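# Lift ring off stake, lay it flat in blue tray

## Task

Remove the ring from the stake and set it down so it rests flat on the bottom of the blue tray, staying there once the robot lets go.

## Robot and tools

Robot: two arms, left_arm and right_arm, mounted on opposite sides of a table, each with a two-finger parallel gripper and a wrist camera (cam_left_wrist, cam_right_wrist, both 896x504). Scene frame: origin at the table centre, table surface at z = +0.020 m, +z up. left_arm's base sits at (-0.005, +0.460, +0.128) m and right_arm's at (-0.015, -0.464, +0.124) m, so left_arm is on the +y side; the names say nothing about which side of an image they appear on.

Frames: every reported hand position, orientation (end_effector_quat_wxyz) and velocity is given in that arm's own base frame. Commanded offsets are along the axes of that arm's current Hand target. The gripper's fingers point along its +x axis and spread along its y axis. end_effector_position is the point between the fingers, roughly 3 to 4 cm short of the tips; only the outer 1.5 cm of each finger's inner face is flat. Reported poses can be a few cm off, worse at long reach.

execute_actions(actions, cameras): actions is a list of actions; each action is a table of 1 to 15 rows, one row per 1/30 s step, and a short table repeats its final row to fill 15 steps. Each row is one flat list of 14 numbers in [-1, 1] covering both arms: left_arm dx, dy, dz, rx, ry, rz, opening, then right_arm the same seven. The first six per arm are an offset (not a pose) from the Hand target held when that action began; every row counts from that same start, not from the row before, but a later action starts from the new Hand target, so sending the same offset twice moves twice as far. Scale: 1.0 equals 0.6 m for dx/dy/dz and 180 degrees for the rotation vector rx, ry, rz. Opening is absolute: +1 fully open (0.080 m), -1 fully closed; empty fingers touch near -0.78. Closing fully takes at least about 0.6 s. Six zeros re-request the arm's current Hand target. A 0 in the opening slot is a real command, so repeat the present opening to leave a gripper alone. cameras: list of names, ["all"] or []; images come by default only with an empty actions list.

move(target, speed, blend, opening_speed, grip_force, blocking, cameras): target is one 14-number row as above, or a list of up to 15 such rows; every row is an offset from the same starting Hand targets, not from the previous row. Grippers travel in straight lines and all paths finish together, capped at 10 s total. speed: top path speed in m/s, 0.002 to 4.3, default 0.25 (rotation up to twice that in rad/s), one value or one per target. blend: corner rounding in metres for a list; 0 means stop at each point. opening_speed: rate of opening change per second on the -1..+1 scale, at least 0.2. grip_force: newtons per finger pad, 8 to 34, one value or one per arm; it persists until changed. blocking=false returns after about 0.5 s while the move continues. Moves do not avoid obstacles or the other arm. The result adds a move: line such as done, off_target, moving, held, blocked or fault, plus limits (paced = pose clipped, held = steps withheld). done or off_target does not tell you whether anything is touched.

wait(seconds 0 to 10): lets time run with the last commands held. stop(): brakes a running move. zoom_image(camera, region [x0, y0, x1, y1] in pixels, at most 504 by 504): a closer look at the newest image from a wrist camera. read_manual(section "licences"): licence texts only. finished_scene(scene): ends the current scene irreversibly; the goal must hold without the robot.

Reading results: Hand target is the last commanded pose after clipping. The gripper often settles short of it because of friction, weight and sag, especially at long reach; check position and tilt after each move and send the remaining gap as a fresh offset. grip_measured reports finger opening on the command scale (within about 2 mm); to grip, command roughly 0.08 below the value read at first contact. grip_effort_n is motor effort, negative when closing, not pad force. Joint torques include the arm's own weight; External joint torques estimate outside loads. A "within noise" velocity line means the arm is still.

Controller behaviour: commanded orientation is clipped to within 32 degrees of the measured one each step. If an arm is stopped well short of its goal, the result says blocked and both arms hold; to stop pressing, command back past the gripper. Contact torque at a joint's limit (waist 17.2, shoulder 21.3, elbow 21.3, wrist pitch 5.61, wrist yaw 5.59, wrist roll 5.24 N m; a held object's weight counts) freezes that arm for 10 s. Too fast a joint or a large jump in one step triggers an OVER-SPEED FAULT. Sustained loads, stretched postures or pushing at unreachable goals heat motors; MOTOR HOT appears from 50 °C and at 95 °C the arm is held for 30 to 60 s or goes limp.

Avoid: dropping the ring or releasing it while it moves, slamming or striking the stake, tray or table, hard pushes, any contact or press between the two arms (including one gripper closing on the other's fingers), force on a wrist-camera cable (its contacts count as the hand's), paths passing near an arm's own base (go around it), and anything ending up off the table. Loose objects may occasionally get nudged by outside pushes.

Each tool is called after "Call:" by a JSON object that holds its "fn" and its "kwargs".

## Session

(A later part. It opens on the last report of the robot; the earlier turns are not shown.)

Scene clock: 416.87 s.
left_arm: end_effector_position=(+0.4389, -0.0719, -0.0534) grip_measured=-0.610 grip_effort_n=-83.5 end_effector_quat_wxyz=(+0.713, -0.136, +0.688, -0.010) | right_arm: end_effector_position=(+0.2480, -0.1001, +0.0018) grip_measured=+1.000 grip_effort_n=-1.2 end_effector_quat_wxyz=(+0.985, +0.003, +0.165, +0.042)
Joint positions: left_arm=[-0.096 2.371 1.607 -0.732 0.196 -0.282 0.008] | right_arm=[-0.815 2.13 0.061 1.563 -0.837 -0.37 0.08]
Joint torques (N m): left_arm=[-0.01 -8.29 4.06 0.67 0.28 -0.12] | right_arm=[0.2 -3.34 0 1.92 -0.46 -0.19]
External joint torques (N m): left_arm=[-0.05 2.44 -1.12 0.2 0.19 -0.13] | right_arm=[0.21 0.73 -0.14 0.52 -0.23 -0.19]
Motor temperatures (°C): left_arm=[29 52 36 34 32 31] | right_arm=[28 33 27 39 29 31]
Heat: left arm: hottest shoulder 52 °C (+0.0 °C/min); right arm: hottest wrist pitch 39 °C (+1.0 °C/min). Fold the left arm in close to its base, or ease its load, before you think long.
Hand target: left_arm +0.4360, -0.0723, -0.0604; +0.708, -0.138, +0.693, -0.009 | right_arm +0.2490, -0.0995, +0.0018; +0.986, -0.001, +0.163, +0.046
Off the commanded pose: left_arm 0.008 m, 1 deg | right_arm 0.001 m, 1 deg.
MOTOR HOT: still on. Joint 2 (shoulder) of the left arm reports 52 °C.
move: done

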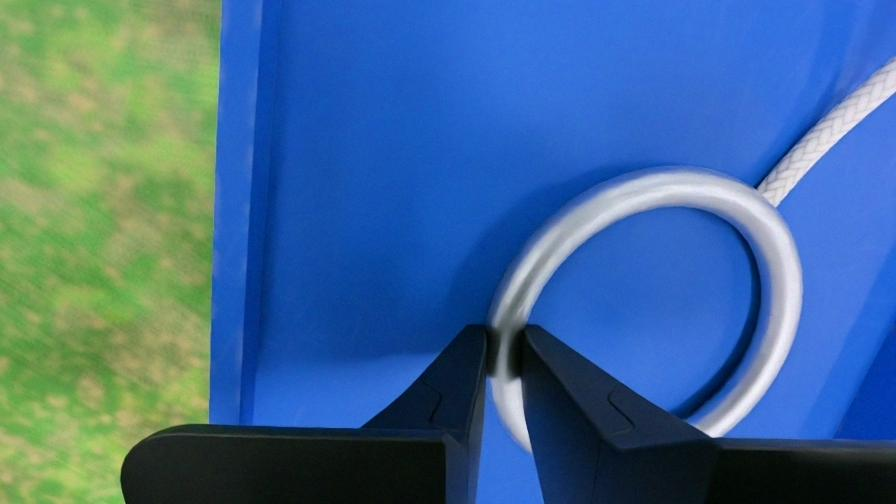

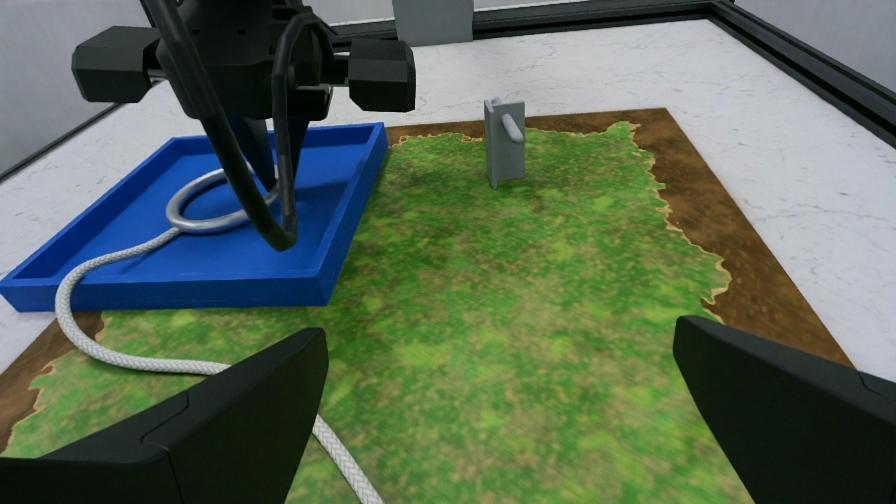

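Lower slightly, release, retract.

Call:
{"fn": "move", "kwargs": {"target": [0.016,0.003,0,0,0,0,-1,0,0,0,0,0,0,1], "speed": 0.04}}

Call:
{"fn": "move", "kwargs": {"target": [0,0,0,0,0,0,-0.25,0,0,0,0,0,0,1], "opening_speed": 0.3}}

Call:
{"fn": "move", "kwargs": {"target": [-0.16,0,0,0,0,0,-0.25,0,0,0,0,0,0,1], "speed": 0.15, "cameras": ["cam_left_wrist","cam_right_wrist"]}}

Call:
{"fn": "zoom_image", "kwargs": {"camera": "cam_right_wrist", "region": [100, 80, 400, 300]}}

Scene clock: 424.43 s.
left_arm: end_effector_position=(+0.4393, -0.0720, -0.0574) grip_measured=-0.610 grip_effort_n=-83.5 end_effector_quat_wxyz=(+0.714, -0.137, +0.687, -0.011) | right_arm: end_effector_position=(+0.2480, -0.1001, +0.0018) grip_measured=+1.000 grip_effort_n=-1.2 end_effector_quat_wxyz=(+0.985, +0.003, +0.165, +0.042)
Joint positions: left_arm=[-0.096 2.378 1.601 -0.716 0.199 -0.282 0.008] | right_arm=[-0.815 2.13 0.061 1.563 -0.837 -0.37 0.08]
Joint torques (N m): left_arm=[-0.08 -6.81 3.81 1.46 0.17 -0.13] | right_arm=[0.18 -3.36 0.06 1.94 -0.47 -0.17]
External joint torques (N m): left_arm=[-0.1 3.95 -1.39 0.96 0.07 -0.14] | right_arm=[0.19 0.71 -0.11 0.55 -0.24 -0.17]
Heat: left arm: hottest shoulder 52 °C (-2.0 °C/min); right arm: hottest wrist pitch 39 °C (+1.0 °C/min). Fold the left arm in close to its base, or ease its load, before you think long.
Hand target: left_arm +0.4361, -0.0724, -0.0702; +0.707, -0.138, +0.693, -0.009 | right_arm +0.2490, -0.0995, +0.0018; +0.986, -0.001, +0.163, +0.046
Off the commanded pose: left_arm 0.013 m, 1 deg | right_arm 0.001 m, 1 deg.
MOTOR HOT: still on. Joint 2 (shoulder) of the left arm reports 52 °C.
move: off_target (left_arm)

Scene clock: 426.47 s.
left_arm: end_effector_position=(+0.4401, -0.0760, -0.0572) grip_measured=-0.255 grip_effort_n=20.2 end_effector_quat_wxyz=(+0.715, -0.139, +0.685, -0.017) | right_arm: end_effector_position=(+0.2480, -0.1001, +0.0018) grip_measured=+1.000 grip_effort_n=-1.2 end_effector_quat_wxyz=(+0.985, +0.003, +0.165, +0.042)
Joint positions: left_arm=[-0.101 2.378 1.6 -0.709 0.209 -0.283 0.024] | right_arm=[-0.815 2.13 0.061 1.563 -0.837 -0.37 0.08]
Joint torques (N m): left_arm=[0.36 -6.87 3.91 0.96 -0.17 -0.09] | right_arm=[0.19 -3.42 0.04 1.93 -0.47 -0.18]
External joint torques (N m): left_arm=[0.36 3.9 -1.26 0.48 -0.28 -0.1] | right_arm=[0.19 0.66 -0.13 0.53 -0.23 -0.18]
Heat: left arm: hottest shoulder 51 °C (-3.0 °C/min); right arm: hottest wrist pitch 39 °C (+1.0 °C/min). Fold the left arm in close to its base, or ease its load, before you think long.
Hand target: left_arm +0.4362, -0.0724, -0.0702; +0.708, -0.138, +0.693, -0.009 | right_arm +0.2490, -0.0995, +0.0018; +0.986, -0.001, +0.163, +0.046
Off the commanded pose: left_arm 0.014 m, 2 deg | right_arm 0.001 m, 1 deg.
MOTOR HOT: still on. Joint 2 (shoulder) of the left arm reports 51 °C.
move: off_target (left_arm)

Scene clock: 427.63 s.
left_arm: end_effector_position=(+0.4301, -0.0535, +0.0184) grip_measured=-0.254 grip_effort_n=17.4 end_effector_quat_wxyz=(+0.703, -0.140, +0.698, -0.008) | right_arm: end_effector_position=(+0.2480, -0.1001, +0.0018) grip_measured=+1.000 grip_effort_n=-1.2 end_effector_quat_wxyz=(+0.985, +0.003, +0.165, +0.042)
Joint positions: left_arm=[-0.053 2.241 1.69 -0.981 0.206 -0.245 0.024] | right_arm=[-0.815 2.13 0.061 1.563 -0.837 -0.37 0.08]
Joint torques (N m): left_arm=[0.01 -10.71 5.76 0.09 0.01 0.16] | right_arm=[0.24 -3.46 0.03 1.94 -0.47 -0.19]
External joint torques (N m): left_arm=[0 -0.16 0.09 -0.33 -0.09 0.14] | right_arm=[0.25 0.63 -0.12 0.53 -0.24 -0.19]
Heat: left arm: hottest shoulder 51 °C (-4.0 °C/min); right arm: hottest wrist pitch 39 °C (+1.0 °C/min). Fold the left arm in close to its base, or ease its load, before you think long.
Hand target: left_arm +0.4323, -0.0529, +0.0238; +0.708, -0.138, +0.693, -0.009 | right_arm +0.2490, -0.0995, +0.0018; +0.986, -0.001, +0.163, +0.046
Off the commanded pose: left_arm 0.006 m, 1 deg | right_arm 0.001 m, 1 deg.
MOTOR HOT: still on. Joint 2 (shoulder) of the left arm reports 51 °C.
move: done

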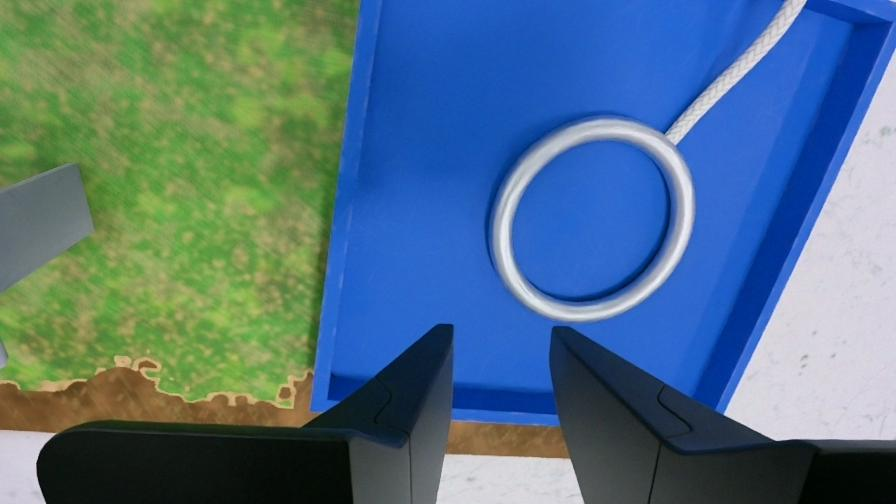

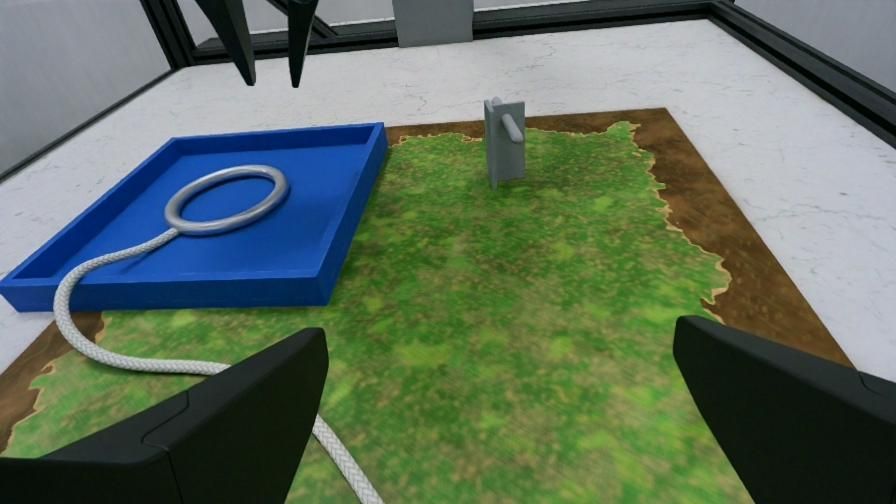

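Scaled by 1.680 from the camera's 896x504 image, which has a finer 1280x720 frame.

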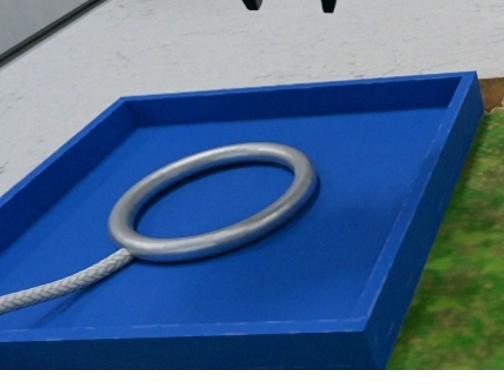

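Call:
{"fn": "finished_scene", "kwargs": {"scene": 3}}

The scene is finished: the task was done.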